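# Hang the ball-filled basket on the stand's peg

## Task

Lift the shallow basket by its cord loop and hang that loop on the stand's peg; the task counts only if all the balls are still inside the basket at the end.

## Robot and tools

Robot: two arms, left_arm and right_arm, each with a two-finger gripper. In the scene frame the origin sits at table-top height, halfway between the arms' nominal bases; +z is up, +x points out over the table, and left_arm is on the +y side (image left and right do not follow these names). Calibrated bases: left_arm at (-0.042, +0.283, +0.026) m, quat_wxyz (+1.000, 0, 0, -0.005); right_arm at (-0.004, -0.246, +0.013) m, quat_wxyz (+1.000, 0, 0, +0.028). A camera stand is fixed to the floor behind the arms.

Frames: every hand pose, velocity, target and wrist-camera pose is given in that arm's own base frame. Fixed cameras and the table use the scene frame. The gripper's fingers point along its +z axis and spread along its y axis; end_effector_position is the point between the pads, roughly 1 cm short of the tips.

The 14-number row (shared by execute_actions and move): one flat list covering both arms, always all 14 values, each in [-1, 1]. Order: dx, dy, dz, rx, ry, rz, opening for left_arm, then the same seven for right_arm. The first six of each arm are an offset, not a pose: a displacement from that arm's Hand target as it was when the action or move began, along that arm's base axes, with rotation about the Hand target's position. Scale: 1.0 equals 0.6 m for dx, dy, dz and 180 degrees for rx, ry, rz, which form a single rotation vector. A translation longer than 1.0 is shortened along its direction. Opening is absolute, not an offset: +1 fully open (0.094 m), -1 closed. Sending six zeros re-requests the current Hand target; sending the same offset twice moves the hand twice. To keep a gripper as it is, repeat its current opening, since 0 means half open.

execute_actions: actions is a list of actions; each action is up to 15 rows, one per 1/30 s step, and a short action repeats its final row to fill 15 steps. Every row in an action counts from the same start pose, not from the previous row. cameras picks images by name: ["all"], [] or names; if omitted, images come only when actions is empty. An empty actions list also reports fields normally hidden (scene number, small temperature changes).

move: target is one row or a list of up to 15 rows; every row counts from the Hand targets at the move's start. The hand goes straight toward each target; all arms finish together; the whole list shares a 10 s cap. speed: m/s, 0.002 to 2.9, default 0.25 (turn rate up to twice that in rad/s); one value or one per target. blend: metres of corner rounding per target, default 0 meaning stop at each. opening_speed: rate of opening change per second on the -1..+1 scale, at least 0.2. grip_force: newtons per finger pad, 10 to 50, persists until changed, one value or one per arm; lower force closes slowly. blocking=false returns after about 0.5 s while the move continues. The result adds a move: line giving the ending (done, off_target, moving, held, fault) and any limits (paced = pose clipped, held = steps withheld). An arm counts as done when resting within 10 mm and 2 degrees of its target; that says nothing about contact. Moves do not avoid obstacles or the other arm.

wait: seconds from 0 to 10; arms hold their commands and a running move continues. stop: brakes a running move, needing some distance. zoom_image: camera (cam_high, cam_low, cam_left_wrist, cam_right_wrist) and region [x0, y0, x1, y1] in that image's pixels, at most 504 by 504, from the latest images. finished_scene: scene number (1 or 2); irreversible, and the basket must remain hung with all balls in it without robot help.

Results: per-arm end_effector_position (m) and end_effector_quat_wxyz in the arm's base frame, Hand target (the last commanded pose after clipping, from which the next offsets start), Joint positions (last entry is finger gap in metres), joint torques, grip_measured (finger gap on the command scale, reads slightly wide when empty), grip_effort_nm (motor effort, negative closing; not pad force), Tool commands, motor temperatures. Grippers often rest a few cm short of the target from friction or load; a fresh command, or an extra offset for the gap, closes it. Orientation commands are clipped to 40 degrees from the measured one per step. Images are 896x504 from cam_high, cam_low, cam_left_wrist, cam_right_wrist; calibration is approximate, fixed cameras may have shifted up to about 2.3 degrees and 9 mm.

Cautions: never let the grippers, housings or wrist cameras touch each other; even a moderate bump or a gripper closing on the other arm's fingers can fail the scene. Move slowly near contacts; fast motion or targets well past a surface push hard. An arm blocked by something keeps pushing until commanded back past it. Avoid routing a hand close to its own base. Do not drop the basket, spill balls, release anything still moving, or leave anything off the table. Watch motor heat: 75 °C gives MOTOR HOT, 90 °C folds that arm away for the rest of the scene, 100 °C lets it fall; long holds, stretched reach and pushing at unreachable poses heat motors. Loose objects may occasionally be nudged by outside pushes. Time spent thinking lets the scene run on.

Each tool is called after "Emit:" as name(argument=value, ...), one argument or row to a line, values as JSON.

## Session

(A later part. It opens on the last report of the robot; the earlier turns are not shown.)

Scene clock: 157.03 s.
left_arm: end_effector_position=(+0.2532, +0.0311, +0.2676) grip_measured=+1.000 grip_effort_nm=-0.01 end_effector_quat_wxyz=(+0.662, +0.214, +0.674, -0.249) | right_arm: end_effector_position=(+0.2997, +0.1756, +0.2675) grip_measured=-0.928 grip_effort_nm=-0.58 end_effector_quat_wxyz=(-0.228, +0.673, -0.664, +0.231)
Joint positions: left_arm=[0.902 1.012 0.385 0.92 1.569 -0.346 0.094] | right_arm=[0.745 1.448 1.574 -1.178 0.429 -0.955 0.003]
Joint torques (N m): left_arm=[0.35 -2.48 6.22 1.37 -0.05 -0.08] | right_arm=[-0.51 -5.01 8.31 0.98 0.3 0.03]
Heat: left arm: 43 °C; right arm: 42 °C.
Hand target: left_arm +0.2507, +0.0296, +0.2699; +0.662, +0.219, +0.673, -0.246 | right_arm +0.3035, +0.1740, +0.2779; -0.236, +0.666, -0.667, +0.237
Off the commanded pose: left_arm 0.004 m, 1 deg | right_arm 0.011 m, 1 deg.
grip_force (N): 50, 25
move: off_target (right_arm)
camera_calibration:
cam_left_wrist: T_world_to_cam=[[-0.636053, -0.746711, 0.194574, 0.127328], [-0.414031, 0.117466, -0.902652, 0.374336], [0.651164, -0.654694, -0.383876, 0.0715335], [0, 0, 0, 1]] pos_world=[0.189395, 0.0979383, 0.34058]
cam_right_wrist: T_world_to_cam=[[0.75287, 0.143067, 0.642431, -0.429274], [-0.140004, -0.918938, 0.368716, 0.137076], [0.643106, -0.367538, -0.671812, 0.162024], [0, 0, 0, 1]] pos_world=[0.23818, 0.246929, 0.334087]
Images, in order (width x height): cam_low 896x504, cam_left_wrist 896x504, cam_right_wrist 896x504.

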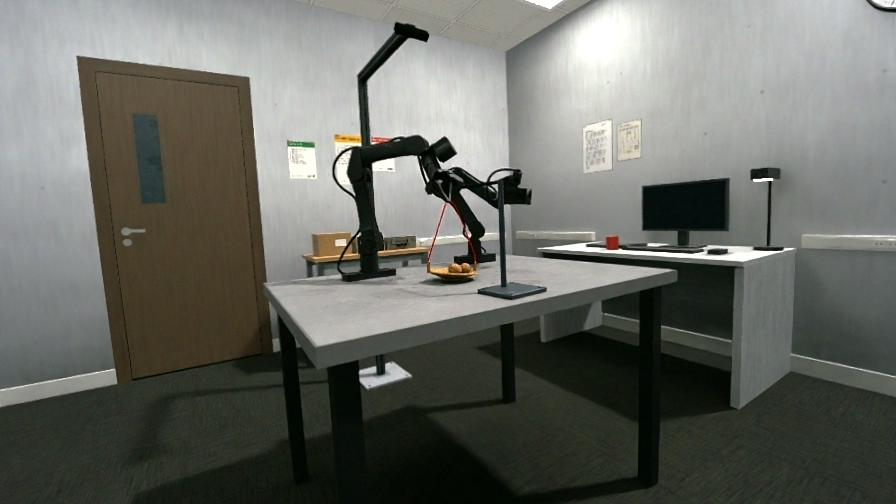

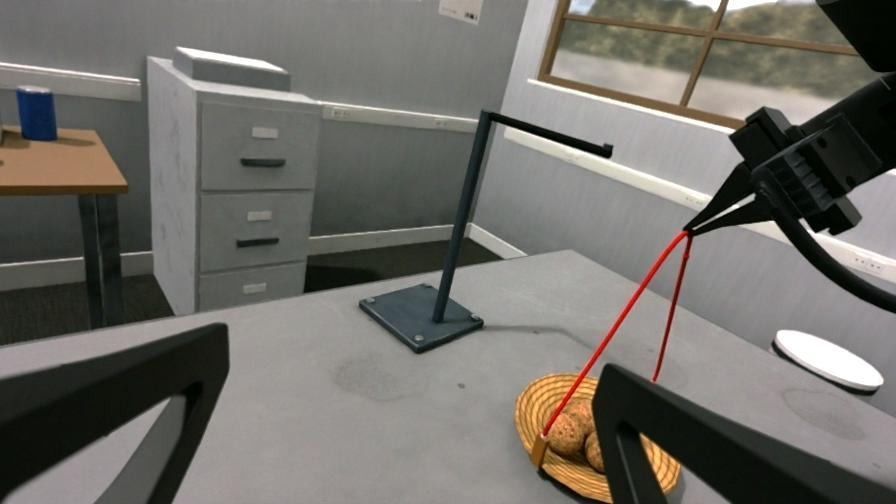

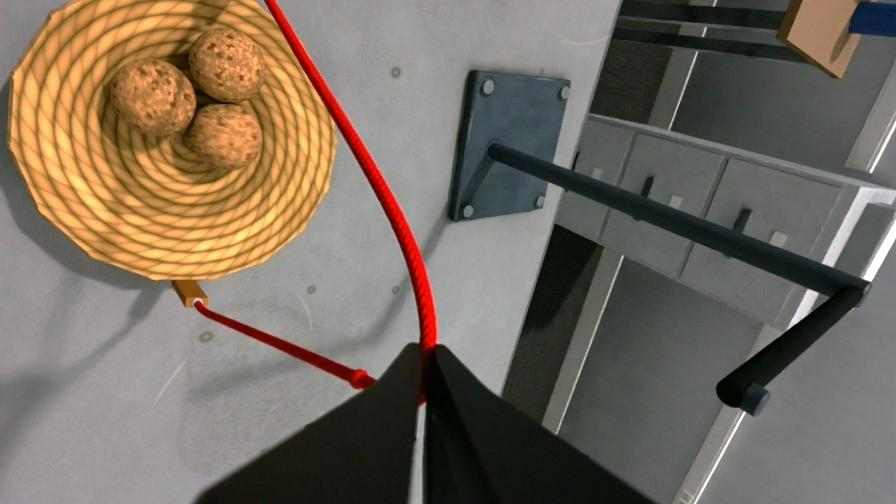

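Emit:
move(
  target=[0,0,0,0,0,0,1,0,0,0.03,0,0,0,-1],
  speed=0.04,
  cameras=["cam_low","cam_left_wrist","cam_right_wrist"],
)

Emit:
zoom_image(
  camera="cam_low",
  region=[400, 180, 520, 300],
)

Emit:
zoom_image(
  camera="cam_left_wrist",
  region=[500, 100, 800, 504],
)

Scene clock: 160.13 s.
left_arm: end_effector_position=(+0.2532, +0.0311, +0.2676) grip_measured=+1.000 grip_effort_nm=-0.01 end_effector_quat_wxyz=(+0.662, +0.214, +0.674, -0.249) | right_arm: end_effector_position=(+0.2981, +0.1741, +0.2829) grip_measured=-0.928 grip_effort_nm=-0.58 end_effector_quat_wxyz=(-0.220, +0.676, -0.664, +0.231)
Joint positions: left_arm=[0.902 1.012 0.385 0.92 1.569 -0.346 0.094] | right_arm=[0.745 1.479 1.676 -1.265 0.429 -0.955 0.003]
Joint torques (N m): left_arm=[0.42 -2.47 6.17 1.38 -0.05 -0.06] | right_arm=[-0.58 -5.24 8.4 1.05 0.3 0.03]
Heat: left arm: 43 °C; right arm: 42 °C.
Hand target: left_arm +0.2507, +0.0296, +0.2699; +0.662, +0.219, +0.673, -0.246 | right_arm +0.3035, +0.1740, +0.2960; -0.236, +0.666, -0.667, +0.237
Off the commanded pose: left_arm 0.004 m, 1 deg | right_arm 0.014 m, 2 deg.
grip_force (N): 50, 25
move: off_target (right_arm)
camera_calibration:
cam_left_wrist: T_world_to_cam=[[-0.636053, -0.746711, 0.194574, 0.127328], [-0.414031, 0.117466, -0.902652, 0.374336], [0.651164, -0.654694, -0.383876, 0.0715335], [0, 0, 0, 1]] pos_world=[0.189395, 0.0979383, 0.34058]
cam_right_wrist: T_world_to_cam=[[0.760531, 0.150175, 0.631696, -0.438147], [-0.13548, -0.914769, 0.380582, 0.124422], [0.63501, -0.375027, -0.675365, 0.177631], [0, 0, 0, 1]] pos_world=[0.237284, 0.246233, 0.349389]
Images, in order (width x height): cam_low 896x504, cam_left_wrist 896x504, cam_right_wrist 896x504.

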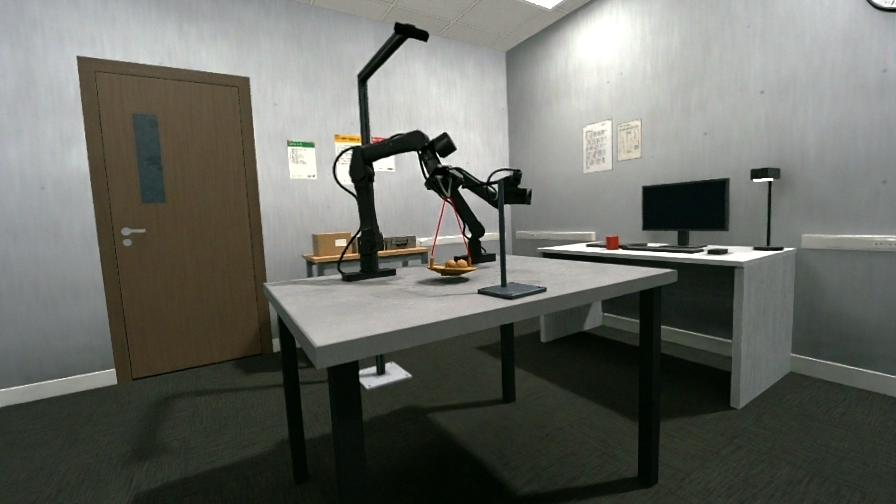

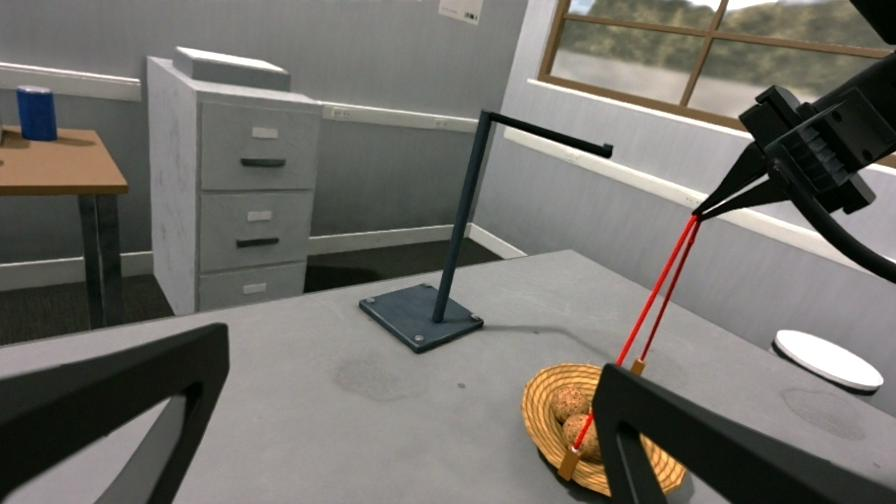

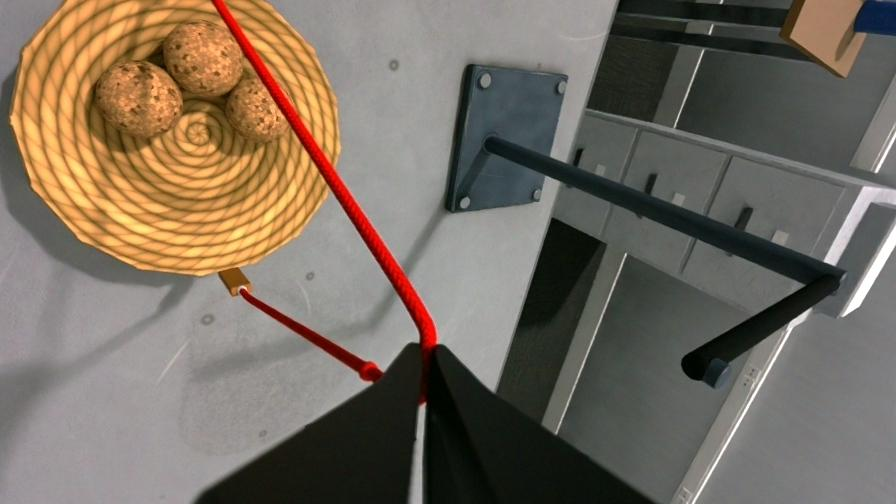

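Scaled by 4.200 from the camera's 896x504 image, which has a finer 1280x720 frame.

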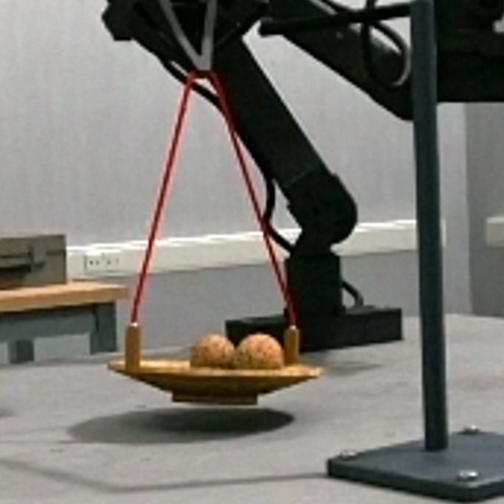

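Scaled by 1.248 from the camera's 896x504 image, which has a finer 1280x720 frame.

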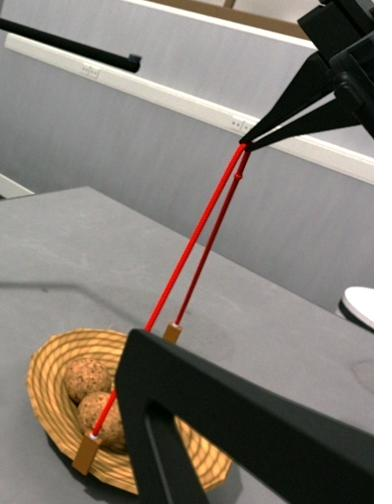

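Emit:
move(
  target=[0,0,0,0,0,0,1,0.008,-0.03,0.145,0,-0.094,0,-1],
  speed=0.06,
  cameras=["cam_low","cam_left_wrist","cam_right_wrist"],
)

Emit:
zoom_image(
  camera="cam_left_wrist",
  region=[460, 60, 760, 460],
)

Emit:
zoom_image(
  camera="cam_right_wrist",
  region=[396, 130, 896, 504],
)

Scene clock: 166.23 s.
left_arm: end_effector_position=(+0.2532, +0.0311, +0.2676) grip_measured=+1.000 grip_effort_nm=-0.01 end_effector_quat_wxyz=(+0.662, +0.214, +0.674, -0.249) | right_arm: end_effector_position=(+0.3056, +0.1563, +0.3527) grip_measured=-0.928 grip_effort_nm=-0.58 end_effector_quat_wxyz=(-0.285, +0.652, -0.626, +0.320)
Joint positions: left_arm=[0.902 1.012 0.385 0.92 1.569 -0.346 0.094] | right_arm=[0.767 1.408 1.762 -1.221 0.591 -1.068 0.003]
Joint torques (N m): left_arm=[0.44 -2.48 6.2 1.37 -0.04 -0.07] | right_arm=[0.59 -7.02 8.18 1.65 0.53 0.03]
Heat: left arm: 43 °C; right arm: 43 °C.
Hand target: left_arm +0.2507, +0.0296, +0.2699; +0.662, +0.219, +0.673, -0.246 | right_arm +0.3082, +0.1560, +0.3830; -0.332, +0.624, -0.624, +0.332
Off the commanded pose: left_arm 0.004 m, 1 deg | right_arm 0.030 m, 6 deg.
grip_force (N): 50, 25
move: off_target (right_arm)
camera_calibration:
cam_left_wrist: T_world_to_cam=[[-0.636053, -0.746711, 0.194574, 0.127328], [-0.414031, 0.117466, -0.902652, 0.374336], [0.651164, -0.654694, -0.383876, 0.0715335], [0, 0, 0, 1]] pos_world=[0.189395, 0.0979383, 0.34058]
cam_right_wrist: T_world_to_cam=[[0.590782, 0.18442, 0.785472, -0.493007], [-0.214399, -0.902643, 0.373188, 0.1074], [0.777824, -0.388877, -0.493725, 0.107701], [0, 0, 0, 1]] pos_world=[0.230514, 0.229746, 0.400337]
Images, in order (width x height): cam_low 896x504, cam_left_wrist 896x504, cam_right_wrist 896x504.

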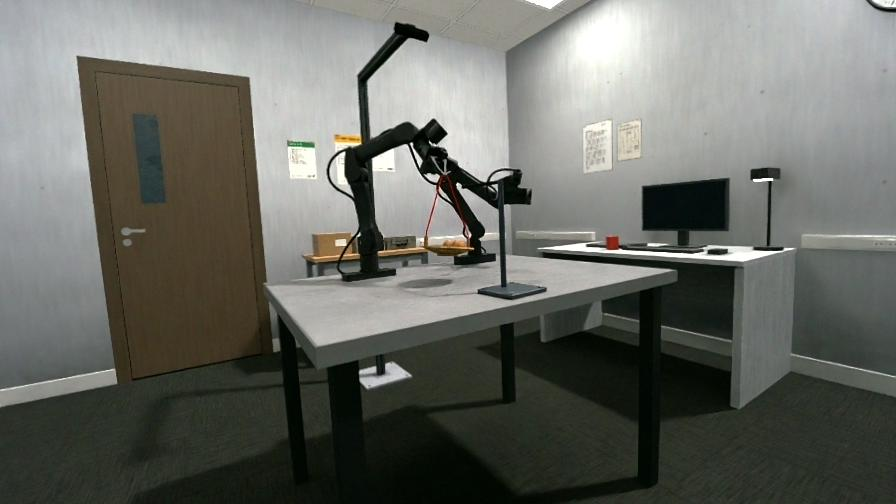

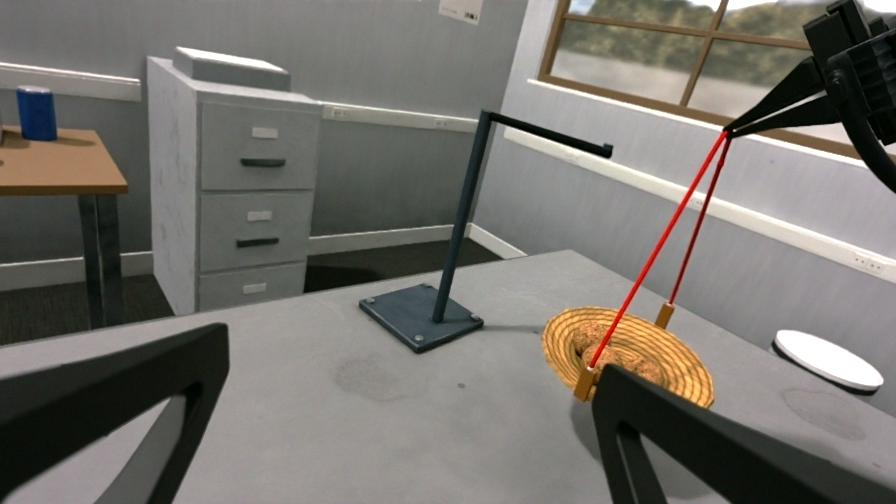

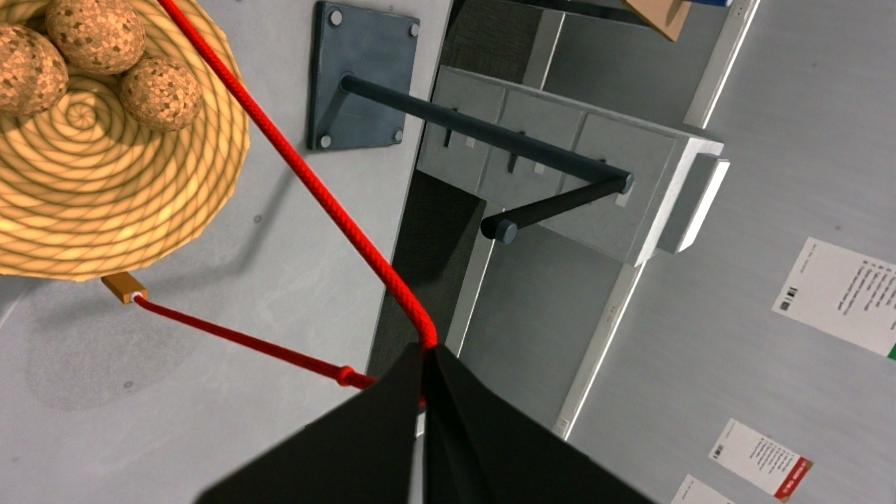

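Scaled by 1.260 from the camera's 896x504 image, which has a finer 1280x720 frame.

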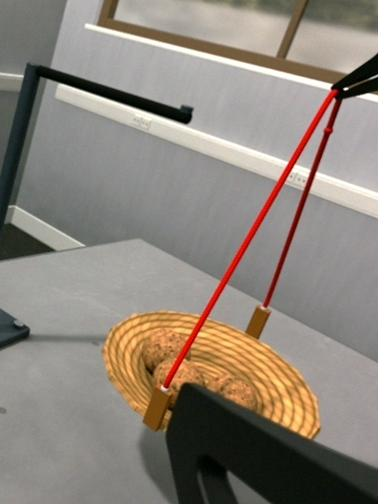

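Scaled by 1.008 from the camera's 896x504 image, which has a finer 1280x720 frame.

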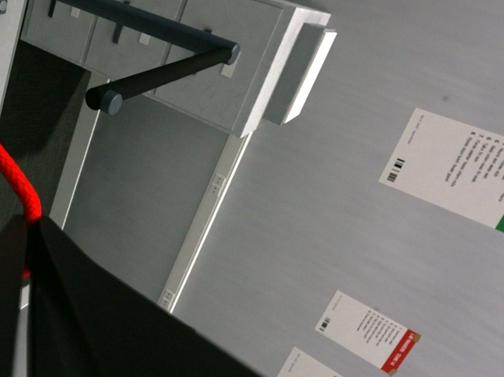

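Emit:
move(
  target=[0,0,0,0,0,0,1,0.1,-0.003,0.018,0,0,0,-1],
  speed=0.06,
  cameras=["cam_left_wrist","cam_right_wrist"],
)

Emit:
zoom_image(
  camera="cam_left_wrist",
  region=[500, 50, 800, 250],
)

Emit:
zoom_image(
  camera="cam_right_wrist",
  region=[396, 130, 896, 504],
)

Scene clock: 170.90 s.
left_arm: end_effector_position=(+0.2532, +0.0311, +0.2676) grip_measured=+1.000 grip_effort_nm=-0.01 end_effector_quat_wxyz=(+0.662, +0.214, +0.674, -0.249) | right_arm: end_effector_position=(+0.3610, +0.1526, +0.3712) grip_measured=-0.928 grip_effort_nm=-0.58 end_effector_quat_wxyz=(-0.296, +0.645, -0.625, +0.324)
Joint positions: left_arm=[0.902 1.012 0.385 0.92 1.569 -0.346 0.094] | right_arm=[0.618 1.553 1.943 -1.164 0.495 -1.197 0.003]
Joint torques (N m): left_arm=[0.44 -2.44 6.26 1.37 -0.04 -0.08] | right_arm=[-0.38 -6.11 8.25 1.75 0.2 0.03]
Heat: left arm: 43 °C; right arm: 43 °C.
Hand target: left_arm +0.2507, +0.0296, +0.2699; +0.662, +0.219, +0.673, -0.246 | right_arm +0.3682, +0.1542, +0.3937; -0.332, +0.624, -0.624, +0.332
Off the commanded pose: left_arm 0.004 m, 1 deg | right_arm 0.024 m, 5 deg.
grip_force (N): 50, 25
move: off_target (right_arm)
camera_calibration:
cam_left_wrist: T_world_to_cam=[[-0.636053, -0.746711, 0.194574, 0.127328], [-0.414031, 0.117466, -0.902652, 0.374336], [0.651164, -0.654694, -0.383876, 0.0715335], [0, 0, 0, 1]] pos_world=[0.189395, 0.0979383, 0.34058]
cam_right_wrist: T_world_to_cam=[[0.572893, 0.17268, 0.801234, -0.537185], [-0.225529, -0.906609, 0.356646, 0.119755], [0.787991, -0.385022, -0.480445, 0.0631389], [0, 0, 0, 1]] pos_world=[0.285005, 0.225642, 0.418035]
Images, in order (width x height): cam_left_wrist 896x504, cam_right_wrist 896x504.

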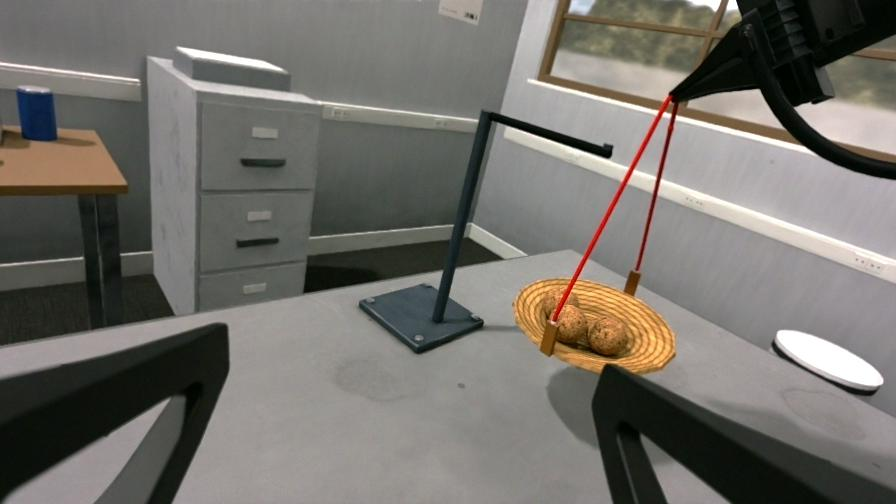

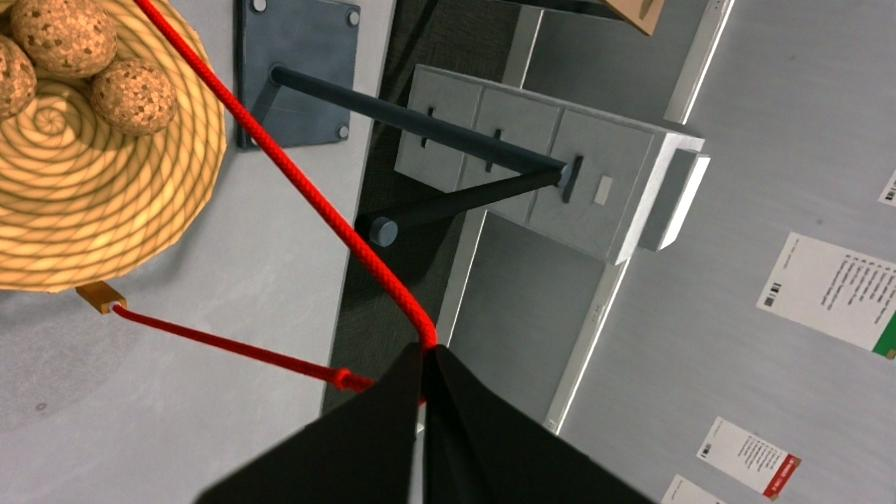

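Scaled by 1.680 from the camera's 896x504 image, which has a finer 1280x720 frame.

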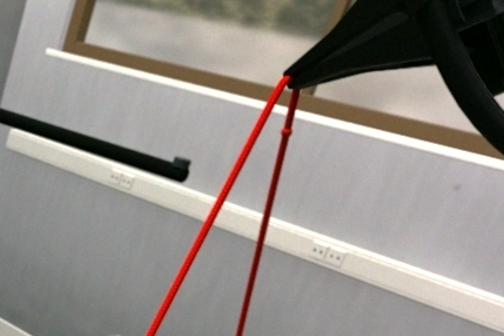

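Scaled by 1.008 from the camera's 896x504 image, which has a finer 1280x720 frame.

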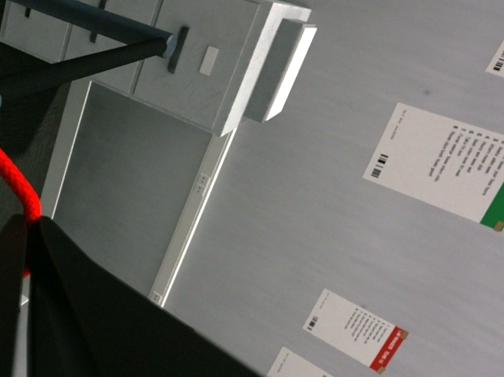

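Emit:
move(
  target=[0,0,0,0,0,0,1,0.155,0.008,-0.012,0,0,0,-1],
  speed=0.05,
  cameras=["cam_high","cam_left_wrist","cam_right_wrist"],
)

Emit:
zoom_image(
  camera="cam_left_wrist",
  region=[400, 50, 700, 250],
)

Emit:
zoom_image(
  camera="cam_high",
  region=[380, 140, 560, 340],
)

Scene clock: 175.17 s.
left_arm: end_effector_position=(+0.2532, +0.0311, +0.2676) grip_measured=+1.000 grip_effort_nm=-0.01 end_effector_quat_wxyz=(+0.662, +0.214, +0.674, -0.249) | right_arm: end_effector_position=(+0.4551, +0.1586, +0.3657) grip_measured=-0.928 grip_effort_nm=-0.58 end_effector_quat_wxyz=(-0.302, +0.641, -0.628, +0.322)
Joint positions: left_arm=[0.902 1.012 0.385 0.92 1.569 -0.346 0.094] | right_arm=[0.475 1.866 2.267 -1.121 0.388 -1.294 0.003]
Joint torques (N m): left_arm=[0.35 -2.43 6.22 1.37 -0.04 -0.07] | right_arm=[-0.5 -9.09 8.34 1.7 0.1 0.02]
Heat: left arm: 43 °C; right arm: 43 °C.
Hand target: left_arm +0.2507, +0.0296, +0.2699; +0.662, +0.219, +0.673, -0.246 | right_arm +0.4613, +0.1590, +0.3865; -0.331, +0.624, -0.625, +0.332
Off the commanded pose: left_arm 0.004 m, 1 deg | right_arm 0.022 m, 4 deg.
grip_force (N): 50, 25
move: off_target (right_arm)
camera_calibration:
cam_left_wrist: T_world_to_cam=[[-0.636053, -0.746711, 0.194574, 0.127328], [-0.414031, 0.117466, -0.902652, 0.374336], [0.651164, -0.654694, -0.383876, 0.0715335], [0, 0, 0, 1]] pos_world=[0.189395, 0.0979383, 0.34058]
cam_right_wrist: T_world_to_cam=[[0.568193, 0.160111, 0.807168, -0.585748], [-0.231708, -0.910071, 0.34363, 0.156478], [0.7896, -0.382275, -0.479997, -0.0126976], [0, 0, 0, 1]] pos_world=[0.379101, 0.231337, 0.412932]
Images, in order (width x height): cam_high 896x504, cam_left_wrist 896x504, cam_right_wrist 896x504.

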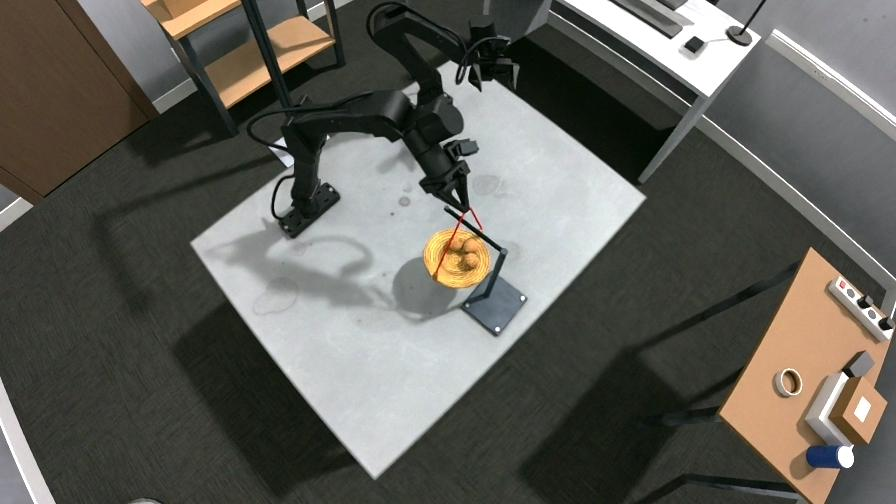

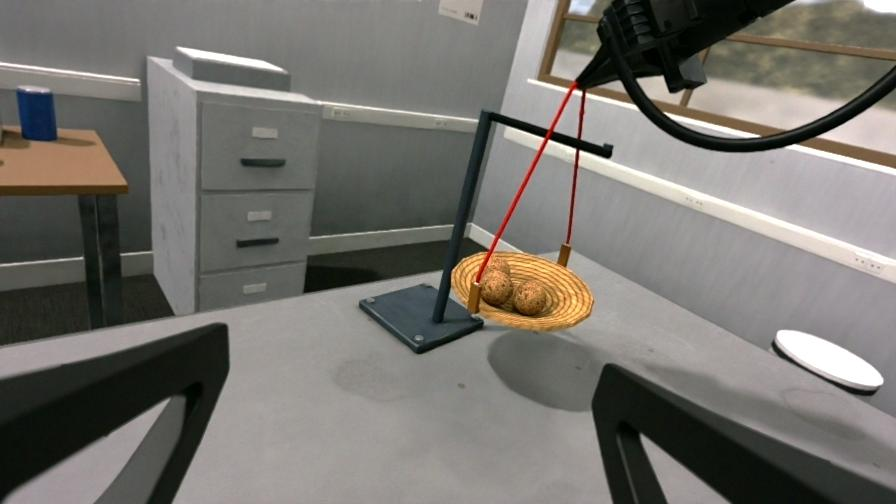

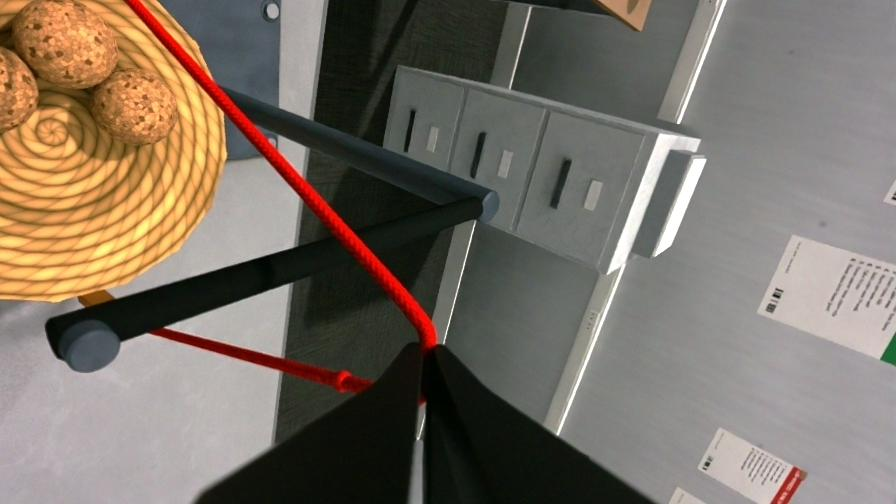

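Scaled by 1.680 from the camera's 896x504 image, which has a finer 1280x720 frame.

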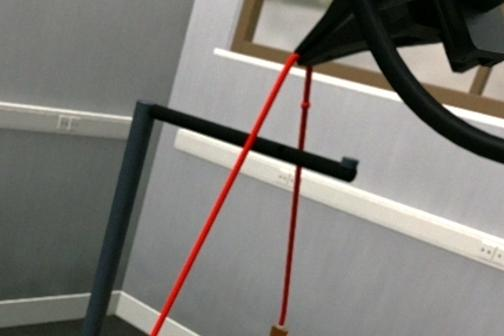

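Scaled by 2.520 from the camera's 896x504 image, which has a finer 1280x720 frame.

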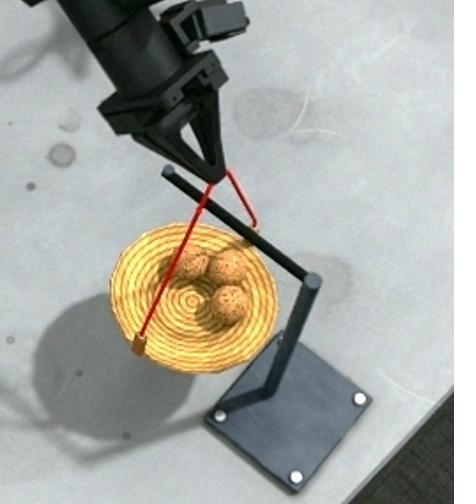

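Emit:
move(
  target=[0,0,0,0,0,0,1,0,0,-0.058,0,0,0,-1],
  speed=0.04,
  cameras=["cam_low","cam_left_wrist","cam_right_wrist"],
)

Emit:
zoom_image(
  camera="cam_left_wrist",
  region=[460, 50, 660, 200],
)

Emit:
zoom_image(
  camera="cam_low",
  region=[400, 140, 560, 300],
)

Scene clock: 178.27 s.
left_arm: end_effector_position=(+0.2532, +0.0311, +0.2676) grip_measured=+1.000 grip_effort_nm=-0.01 end_effector_quat_wxyz=(+0.662, +0.214, +0.674, -0.249) | right_arm: end_effector_position=(+0.4616, +0.1622, +0.3235) grip_measured=-0.928 grip_effort_nm=-0.58 end_effector_quat_wxyz=(-0.293, +0.646, -0.629, +0.319)
Joint positions: left_arm=[0.902 1.012 0.385 0.92 1.569 -0.346 0.094] | right_arm=[0.475 1.807 2.011 -0.944 0.387 -1.294 0.003]
Joint torques (N m): left_arm=[0.42 -2.44 6.23 1.37 -0.03 -0.06] | right_arm=[-0.43 -13.46 5.38 1.82 0.13 0.02]
Heat: left arm: 43 °C; right arm: 43 °C.
Hand target: left_arm +0.2507, +0.0296, +0.2699; +0.662, +0.219, +0.673, -0.246 | right_arm +0.4613, +0.1591, +0.3520; -0.332, +0.624, -0.624, +0.332
Off the commanded pose: left_arm 0.004 m, 1 deg | right_arm 0.028 m, 5 deg.
grip_force (N): 50, 25
move: off_target (right_arm)
camera_calibration:
cam_left_wrist: T_world_to_cam=[[-0.636053, -0.746711, 0.194574, 0.127328], [-0.414031, 0.117466, -0.902652, 0.374336], [0.651164, -0.654694, -0.383876, 0.0715335], [0, 0, 0, 1]] pos_world=[0.189395, 0.0979383, 0.34058]
cam_right_wrist: T_world_to_cam=[[0.583326, 0.167745, 0.794728, -0.560146], [-0.223933, -0.907309, 0.355873, 0.167837], [0.78076, -0.385555, -0.491693, -0.0282751], [0, 0, 0, 1]] pos_world=[0.386408, 0.23534, 0.371533]
Images, in order (width x height): cam_low 896x504, cam_left_wrist 896x504, cam_right_wrist 896x504.

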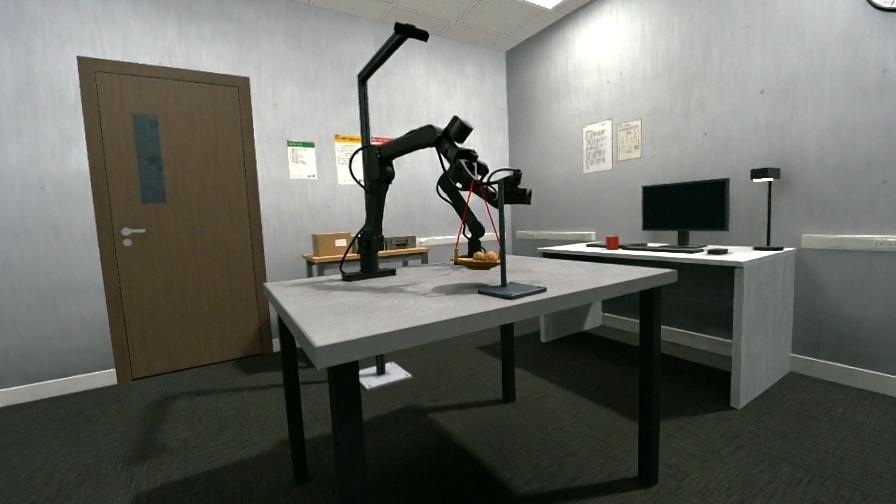

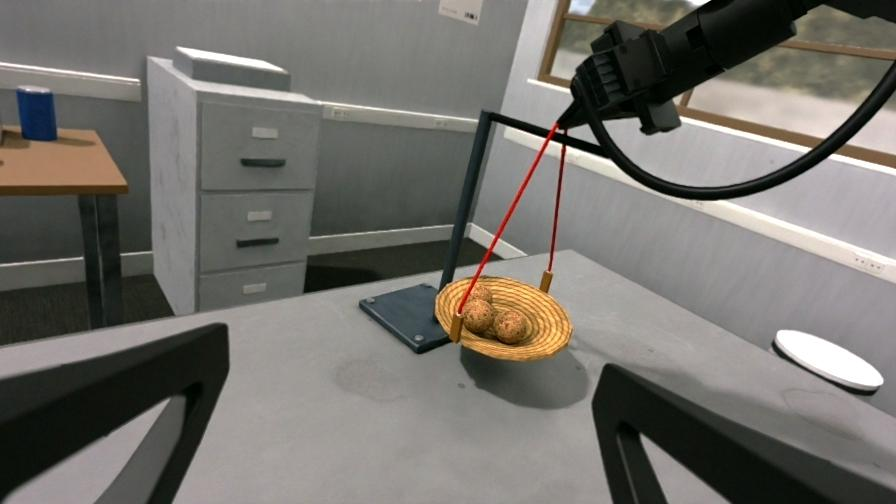

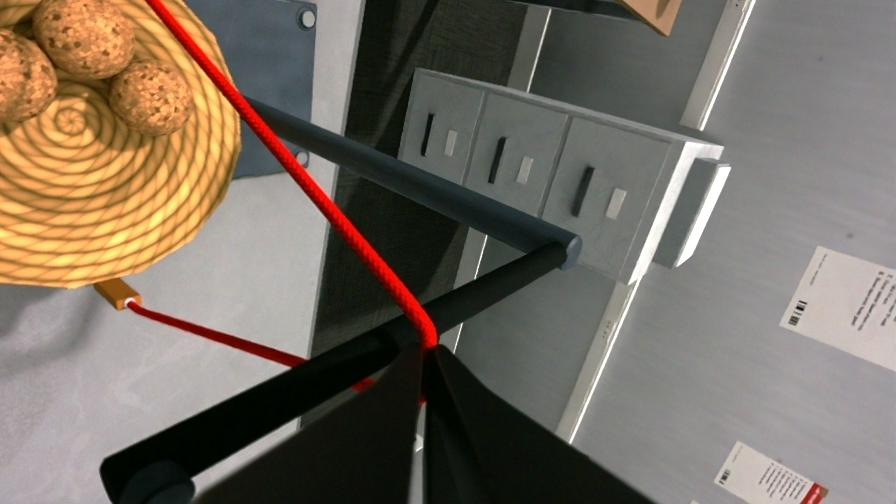

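Scaled by 2.520 from the camera's 896x504 image, which has a finer 1280x720 frame.

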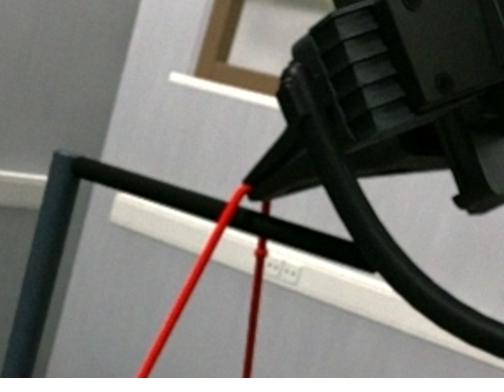

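Scaled by 3.150 from the camera's 896x504 image, which has a finer 1280x720 frame.

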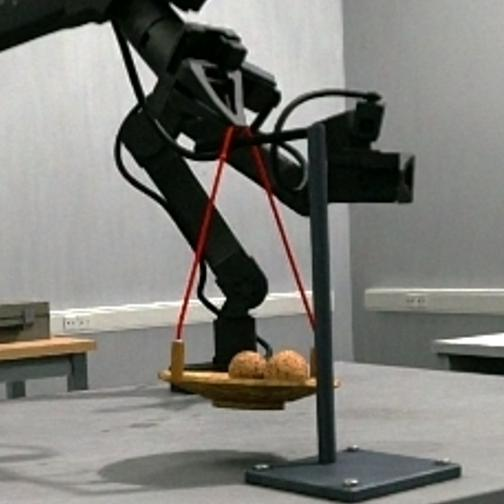

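Emit:
move(
  target=[0,0,0,0,0,0,1,-0.018,-0.009,0.012,0,0.06,0,-1],
  speed=0.04,
  cameras=["cam_low","cam_left_wrist","cam_right_wrist"],
)

Emit:
zoom_image(
  camera="cam_left_wrist",
  region=[460, 50, 660, 200],
)

Emit:
zoom_image(
  camera="cam_low",
  region=[400, 140, 560, 300],
)

Scene clock: 201.20 s.
left_arm: end_effector_position=(+0.2532, +0.0311, +0.2676) grip_measured=+1.000 grip_effort_nm=-0.01 end_effector_quat_wxyz=(+0.662, +0.214, +0.674, -0.249) | right_arm: end_effector_position=(+0.4471, +0.1547, +0.3473) grip_measured=-0.928 grip_effort_nm=-0.58 end_effector_quat_wxyz=(-0.253, +0.664, -0.650, +0.268)
Joint positions: left_arm=[0.902 1.012 0.385 0.92 1.569 -0.346 0.094] | right_arm=[0.449 2.014 2.542 -1.401 0.314 -1.259 0.003]
Joint torques (N m): left_arm=[0.47 -2.45 6.24 1.37 -0.03 -0.08] | right_arm=[-0.55 -9.46 7.49 1.35 0.09 0.11]
Motor temperatures (°C): left_arm=[32 27 43 36 29 27 27] | right_arm=[25 38 41 29 28 24 25]
Heat: left arm: 43 °C; right arm: 41 °C.
Hand target: left_arm +0.2507, +0.0296, +0.2699; +0.662, +0.219, +0.673, -0.246 | right_arm +0.4505, +0.1536, +0.3591; -0.271, +0.653, -0.653, +0.272
Off the commanded pose: left_arm 0.004 m, 1 deg | right_arm 0.012 m, 3 deg.
grip_force (N): 50, 25
move: off_target (right_arm)
camera_calibration:
cam_left_wrist: T_world_to_cam=[[-0.636053, -0.746711, 0.194574, 0.127328], [-0.414031, 0.117466, -0.902652, 0.374336], [0.651164, -0.654694, -0.383876, 0.0715335], [0, 0, 0, 1]] pos_world=[0.189395, 0.0979383, 0.34058]
cam_right_wrist: T_world_to_cam=[[0.689086, 0.15687, 0.707498, -0.584624], [-0.172762, -0.91258, 0.370608, 0.122125], [0.703786, -0.377609, -0.601745, 0.0632316], [0, 0, 0, 1]] pos_world=[0.379453, 0.227035, 0.406409]
Images, in order (width x height): cam_low 896x504, cam_left_wrist 896x504, cam_right_wrist 896x504.

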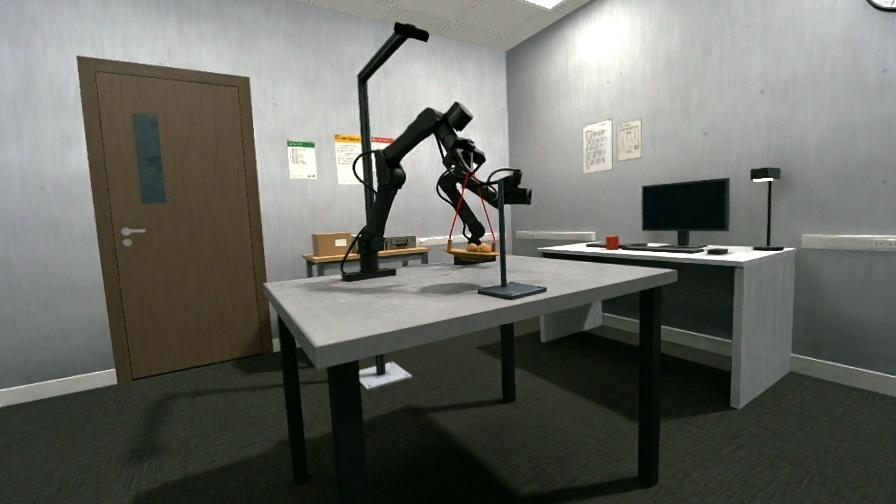

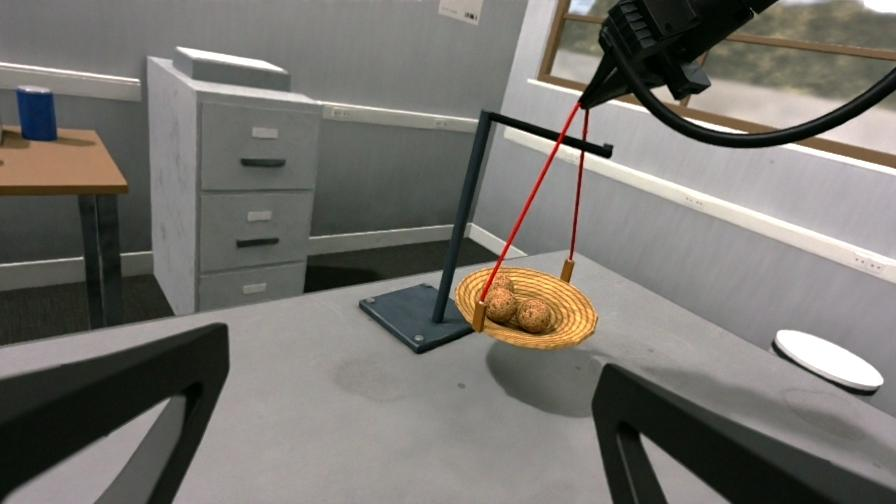

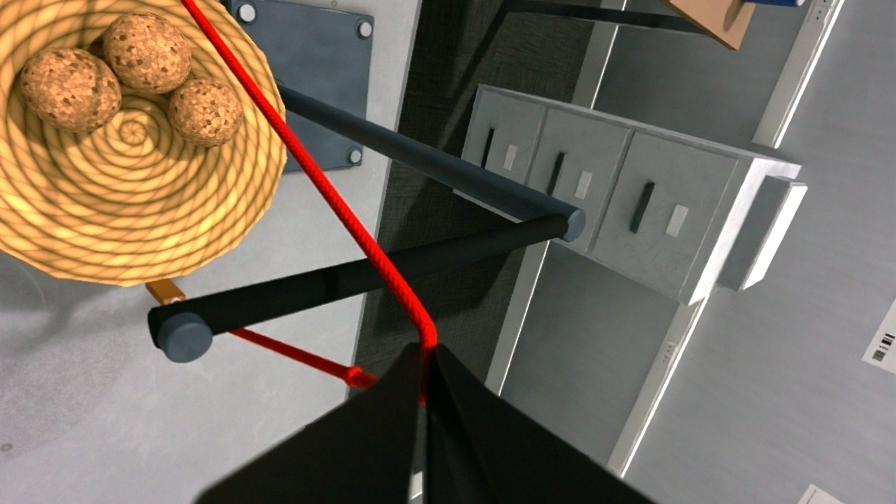

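Scaled by 2.520 from the camera's 896x504 image, which has a finer 1280x720 frame.

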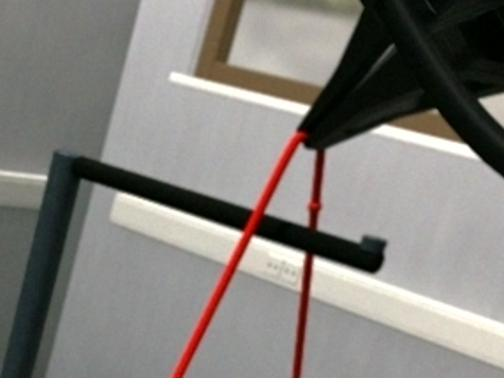

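Scaled by 3.150 from the camera's 896x504 image, which has a finer 1280x720 frame.

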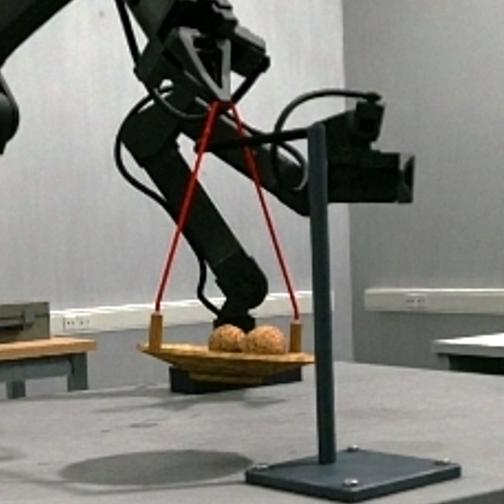

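Emit:
move(
  target=[0,0,0,0,0,0,1,0.004,0.004,-0.03,0,0,0,-1],
  speed=0.03,
  cameras=["cam_left_wrist","cam_right_wrist"],
)

Emit:
zoom_image(
  camera="cam_left_wrist",
  region=[500, 70, 660, 190],
)

Emit:
zoom_image(
  camera="cam_right_wrist",
  region=[296, 240, 596, 504],
)

Scene clock: 203.60 s.
left_arm: end_effector_position=(+0.2532, +0.0311, +0.2676) grip_measured=+1.000 grip_effort_nm=0.00 end_effector_quat_wxyz=(+0.662, +0.214, +0.674, -0.249) | right_arm: end_effector_position=(+0.4524, +0.1571, +0.3189) grip_measured=-0.928 grip_effort_nm=-0.58 end_effector_quat_wxyz=(-0.236, +0.670, -0.654, +0.262)
Joint positions: left_arm=[0.902 1.012 0.385 0.92 1.569 -0.346 0.094] | right_arm=[0.449 1.976 2.367 -1.302 0.315 -1.255 0.003]
Joint torques (N m): left_arm=[0.42 -2.47 6.17 1.38 -0.04 -0.07] | right_arm=[-0.28 -13.75 4.59 1.61 0.1 0.11]
Heat: left arm: 43 °C; right arm: 41 °C.
Hand target: left_arm +0.2507, +0.0296, +0.2699; +0.662, +0.219, +0.673, -0.246 | right_arm +0.4529, +0.1560, +0.3410; -0.271, +0.653, -0.653, +0.272
Off the commanded pose: left_arm 0.004 m, 1 deg | right_arm 0.022 m, 5 deg.
grip_force (N): 50, 25
move: off_target (right_arm)
camera_calibration:
cam_left_wrist: T_world_to_cam=[[-0.636053, -0.746711, 0.194574, 0.127328], [-0.414031, 0.117466, -0.902652, 0.374336], [0.651164, -0.654694, -0.383876, 0.0715335], [0, 0, 0, 1]] pos_world=[0.189395, 0.0979383, 0.34058]
cam_right_wrist: T_world_to_cam=[[0.713988, 0.164622, 0.68053, -0.572512], [-0.162898, -0.906236, 0.390128, 0.124012], [0.680944, -0.389404, -0.620226, 0.061394], [0, 0, 0, 1]] pos_world=[0.387162, 0.230539, 0.379309]
Images, in order (width x height): cam_left_wrist 896x504, cam_right_wrist 896x504.

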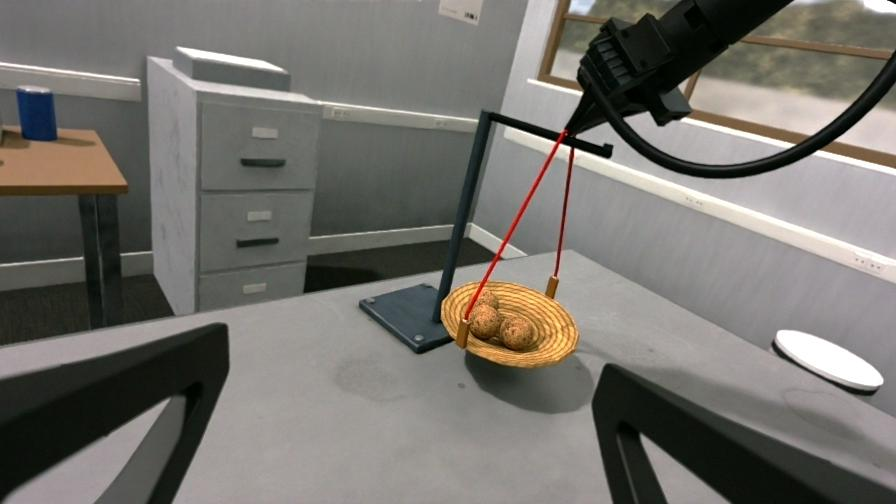

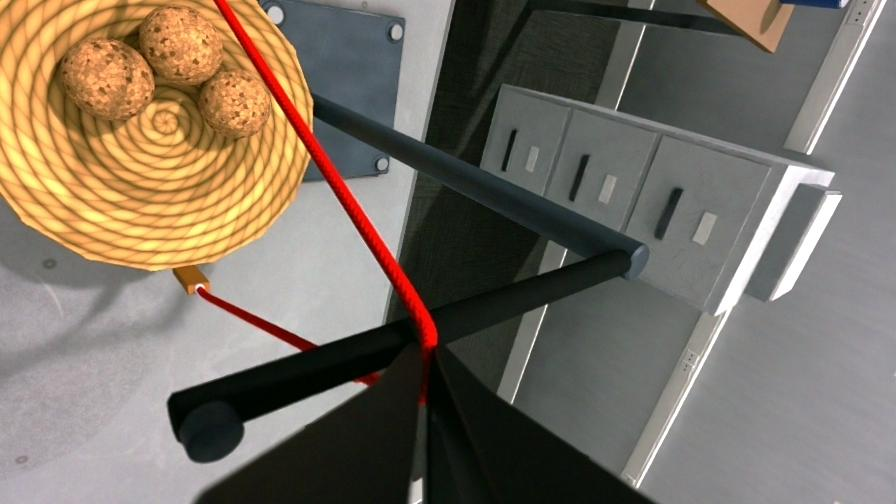

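Scaled by 3.150 from the camera's 896x504 image, which has a finer 1280x720 frame.

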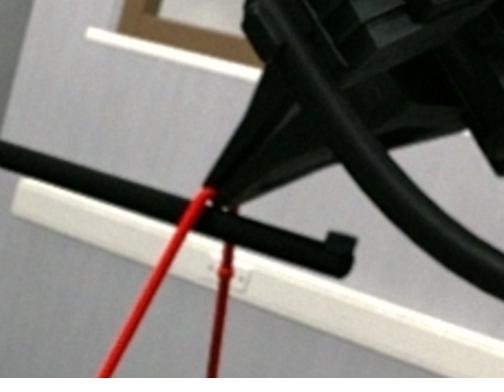

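Scaled by 1.680 from the camera's 896x504 image, which has a finer 1280x720 frame.

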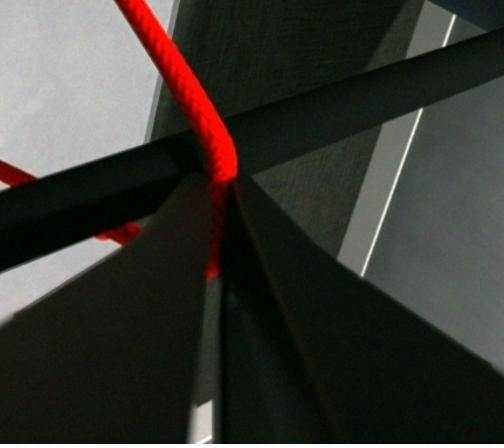

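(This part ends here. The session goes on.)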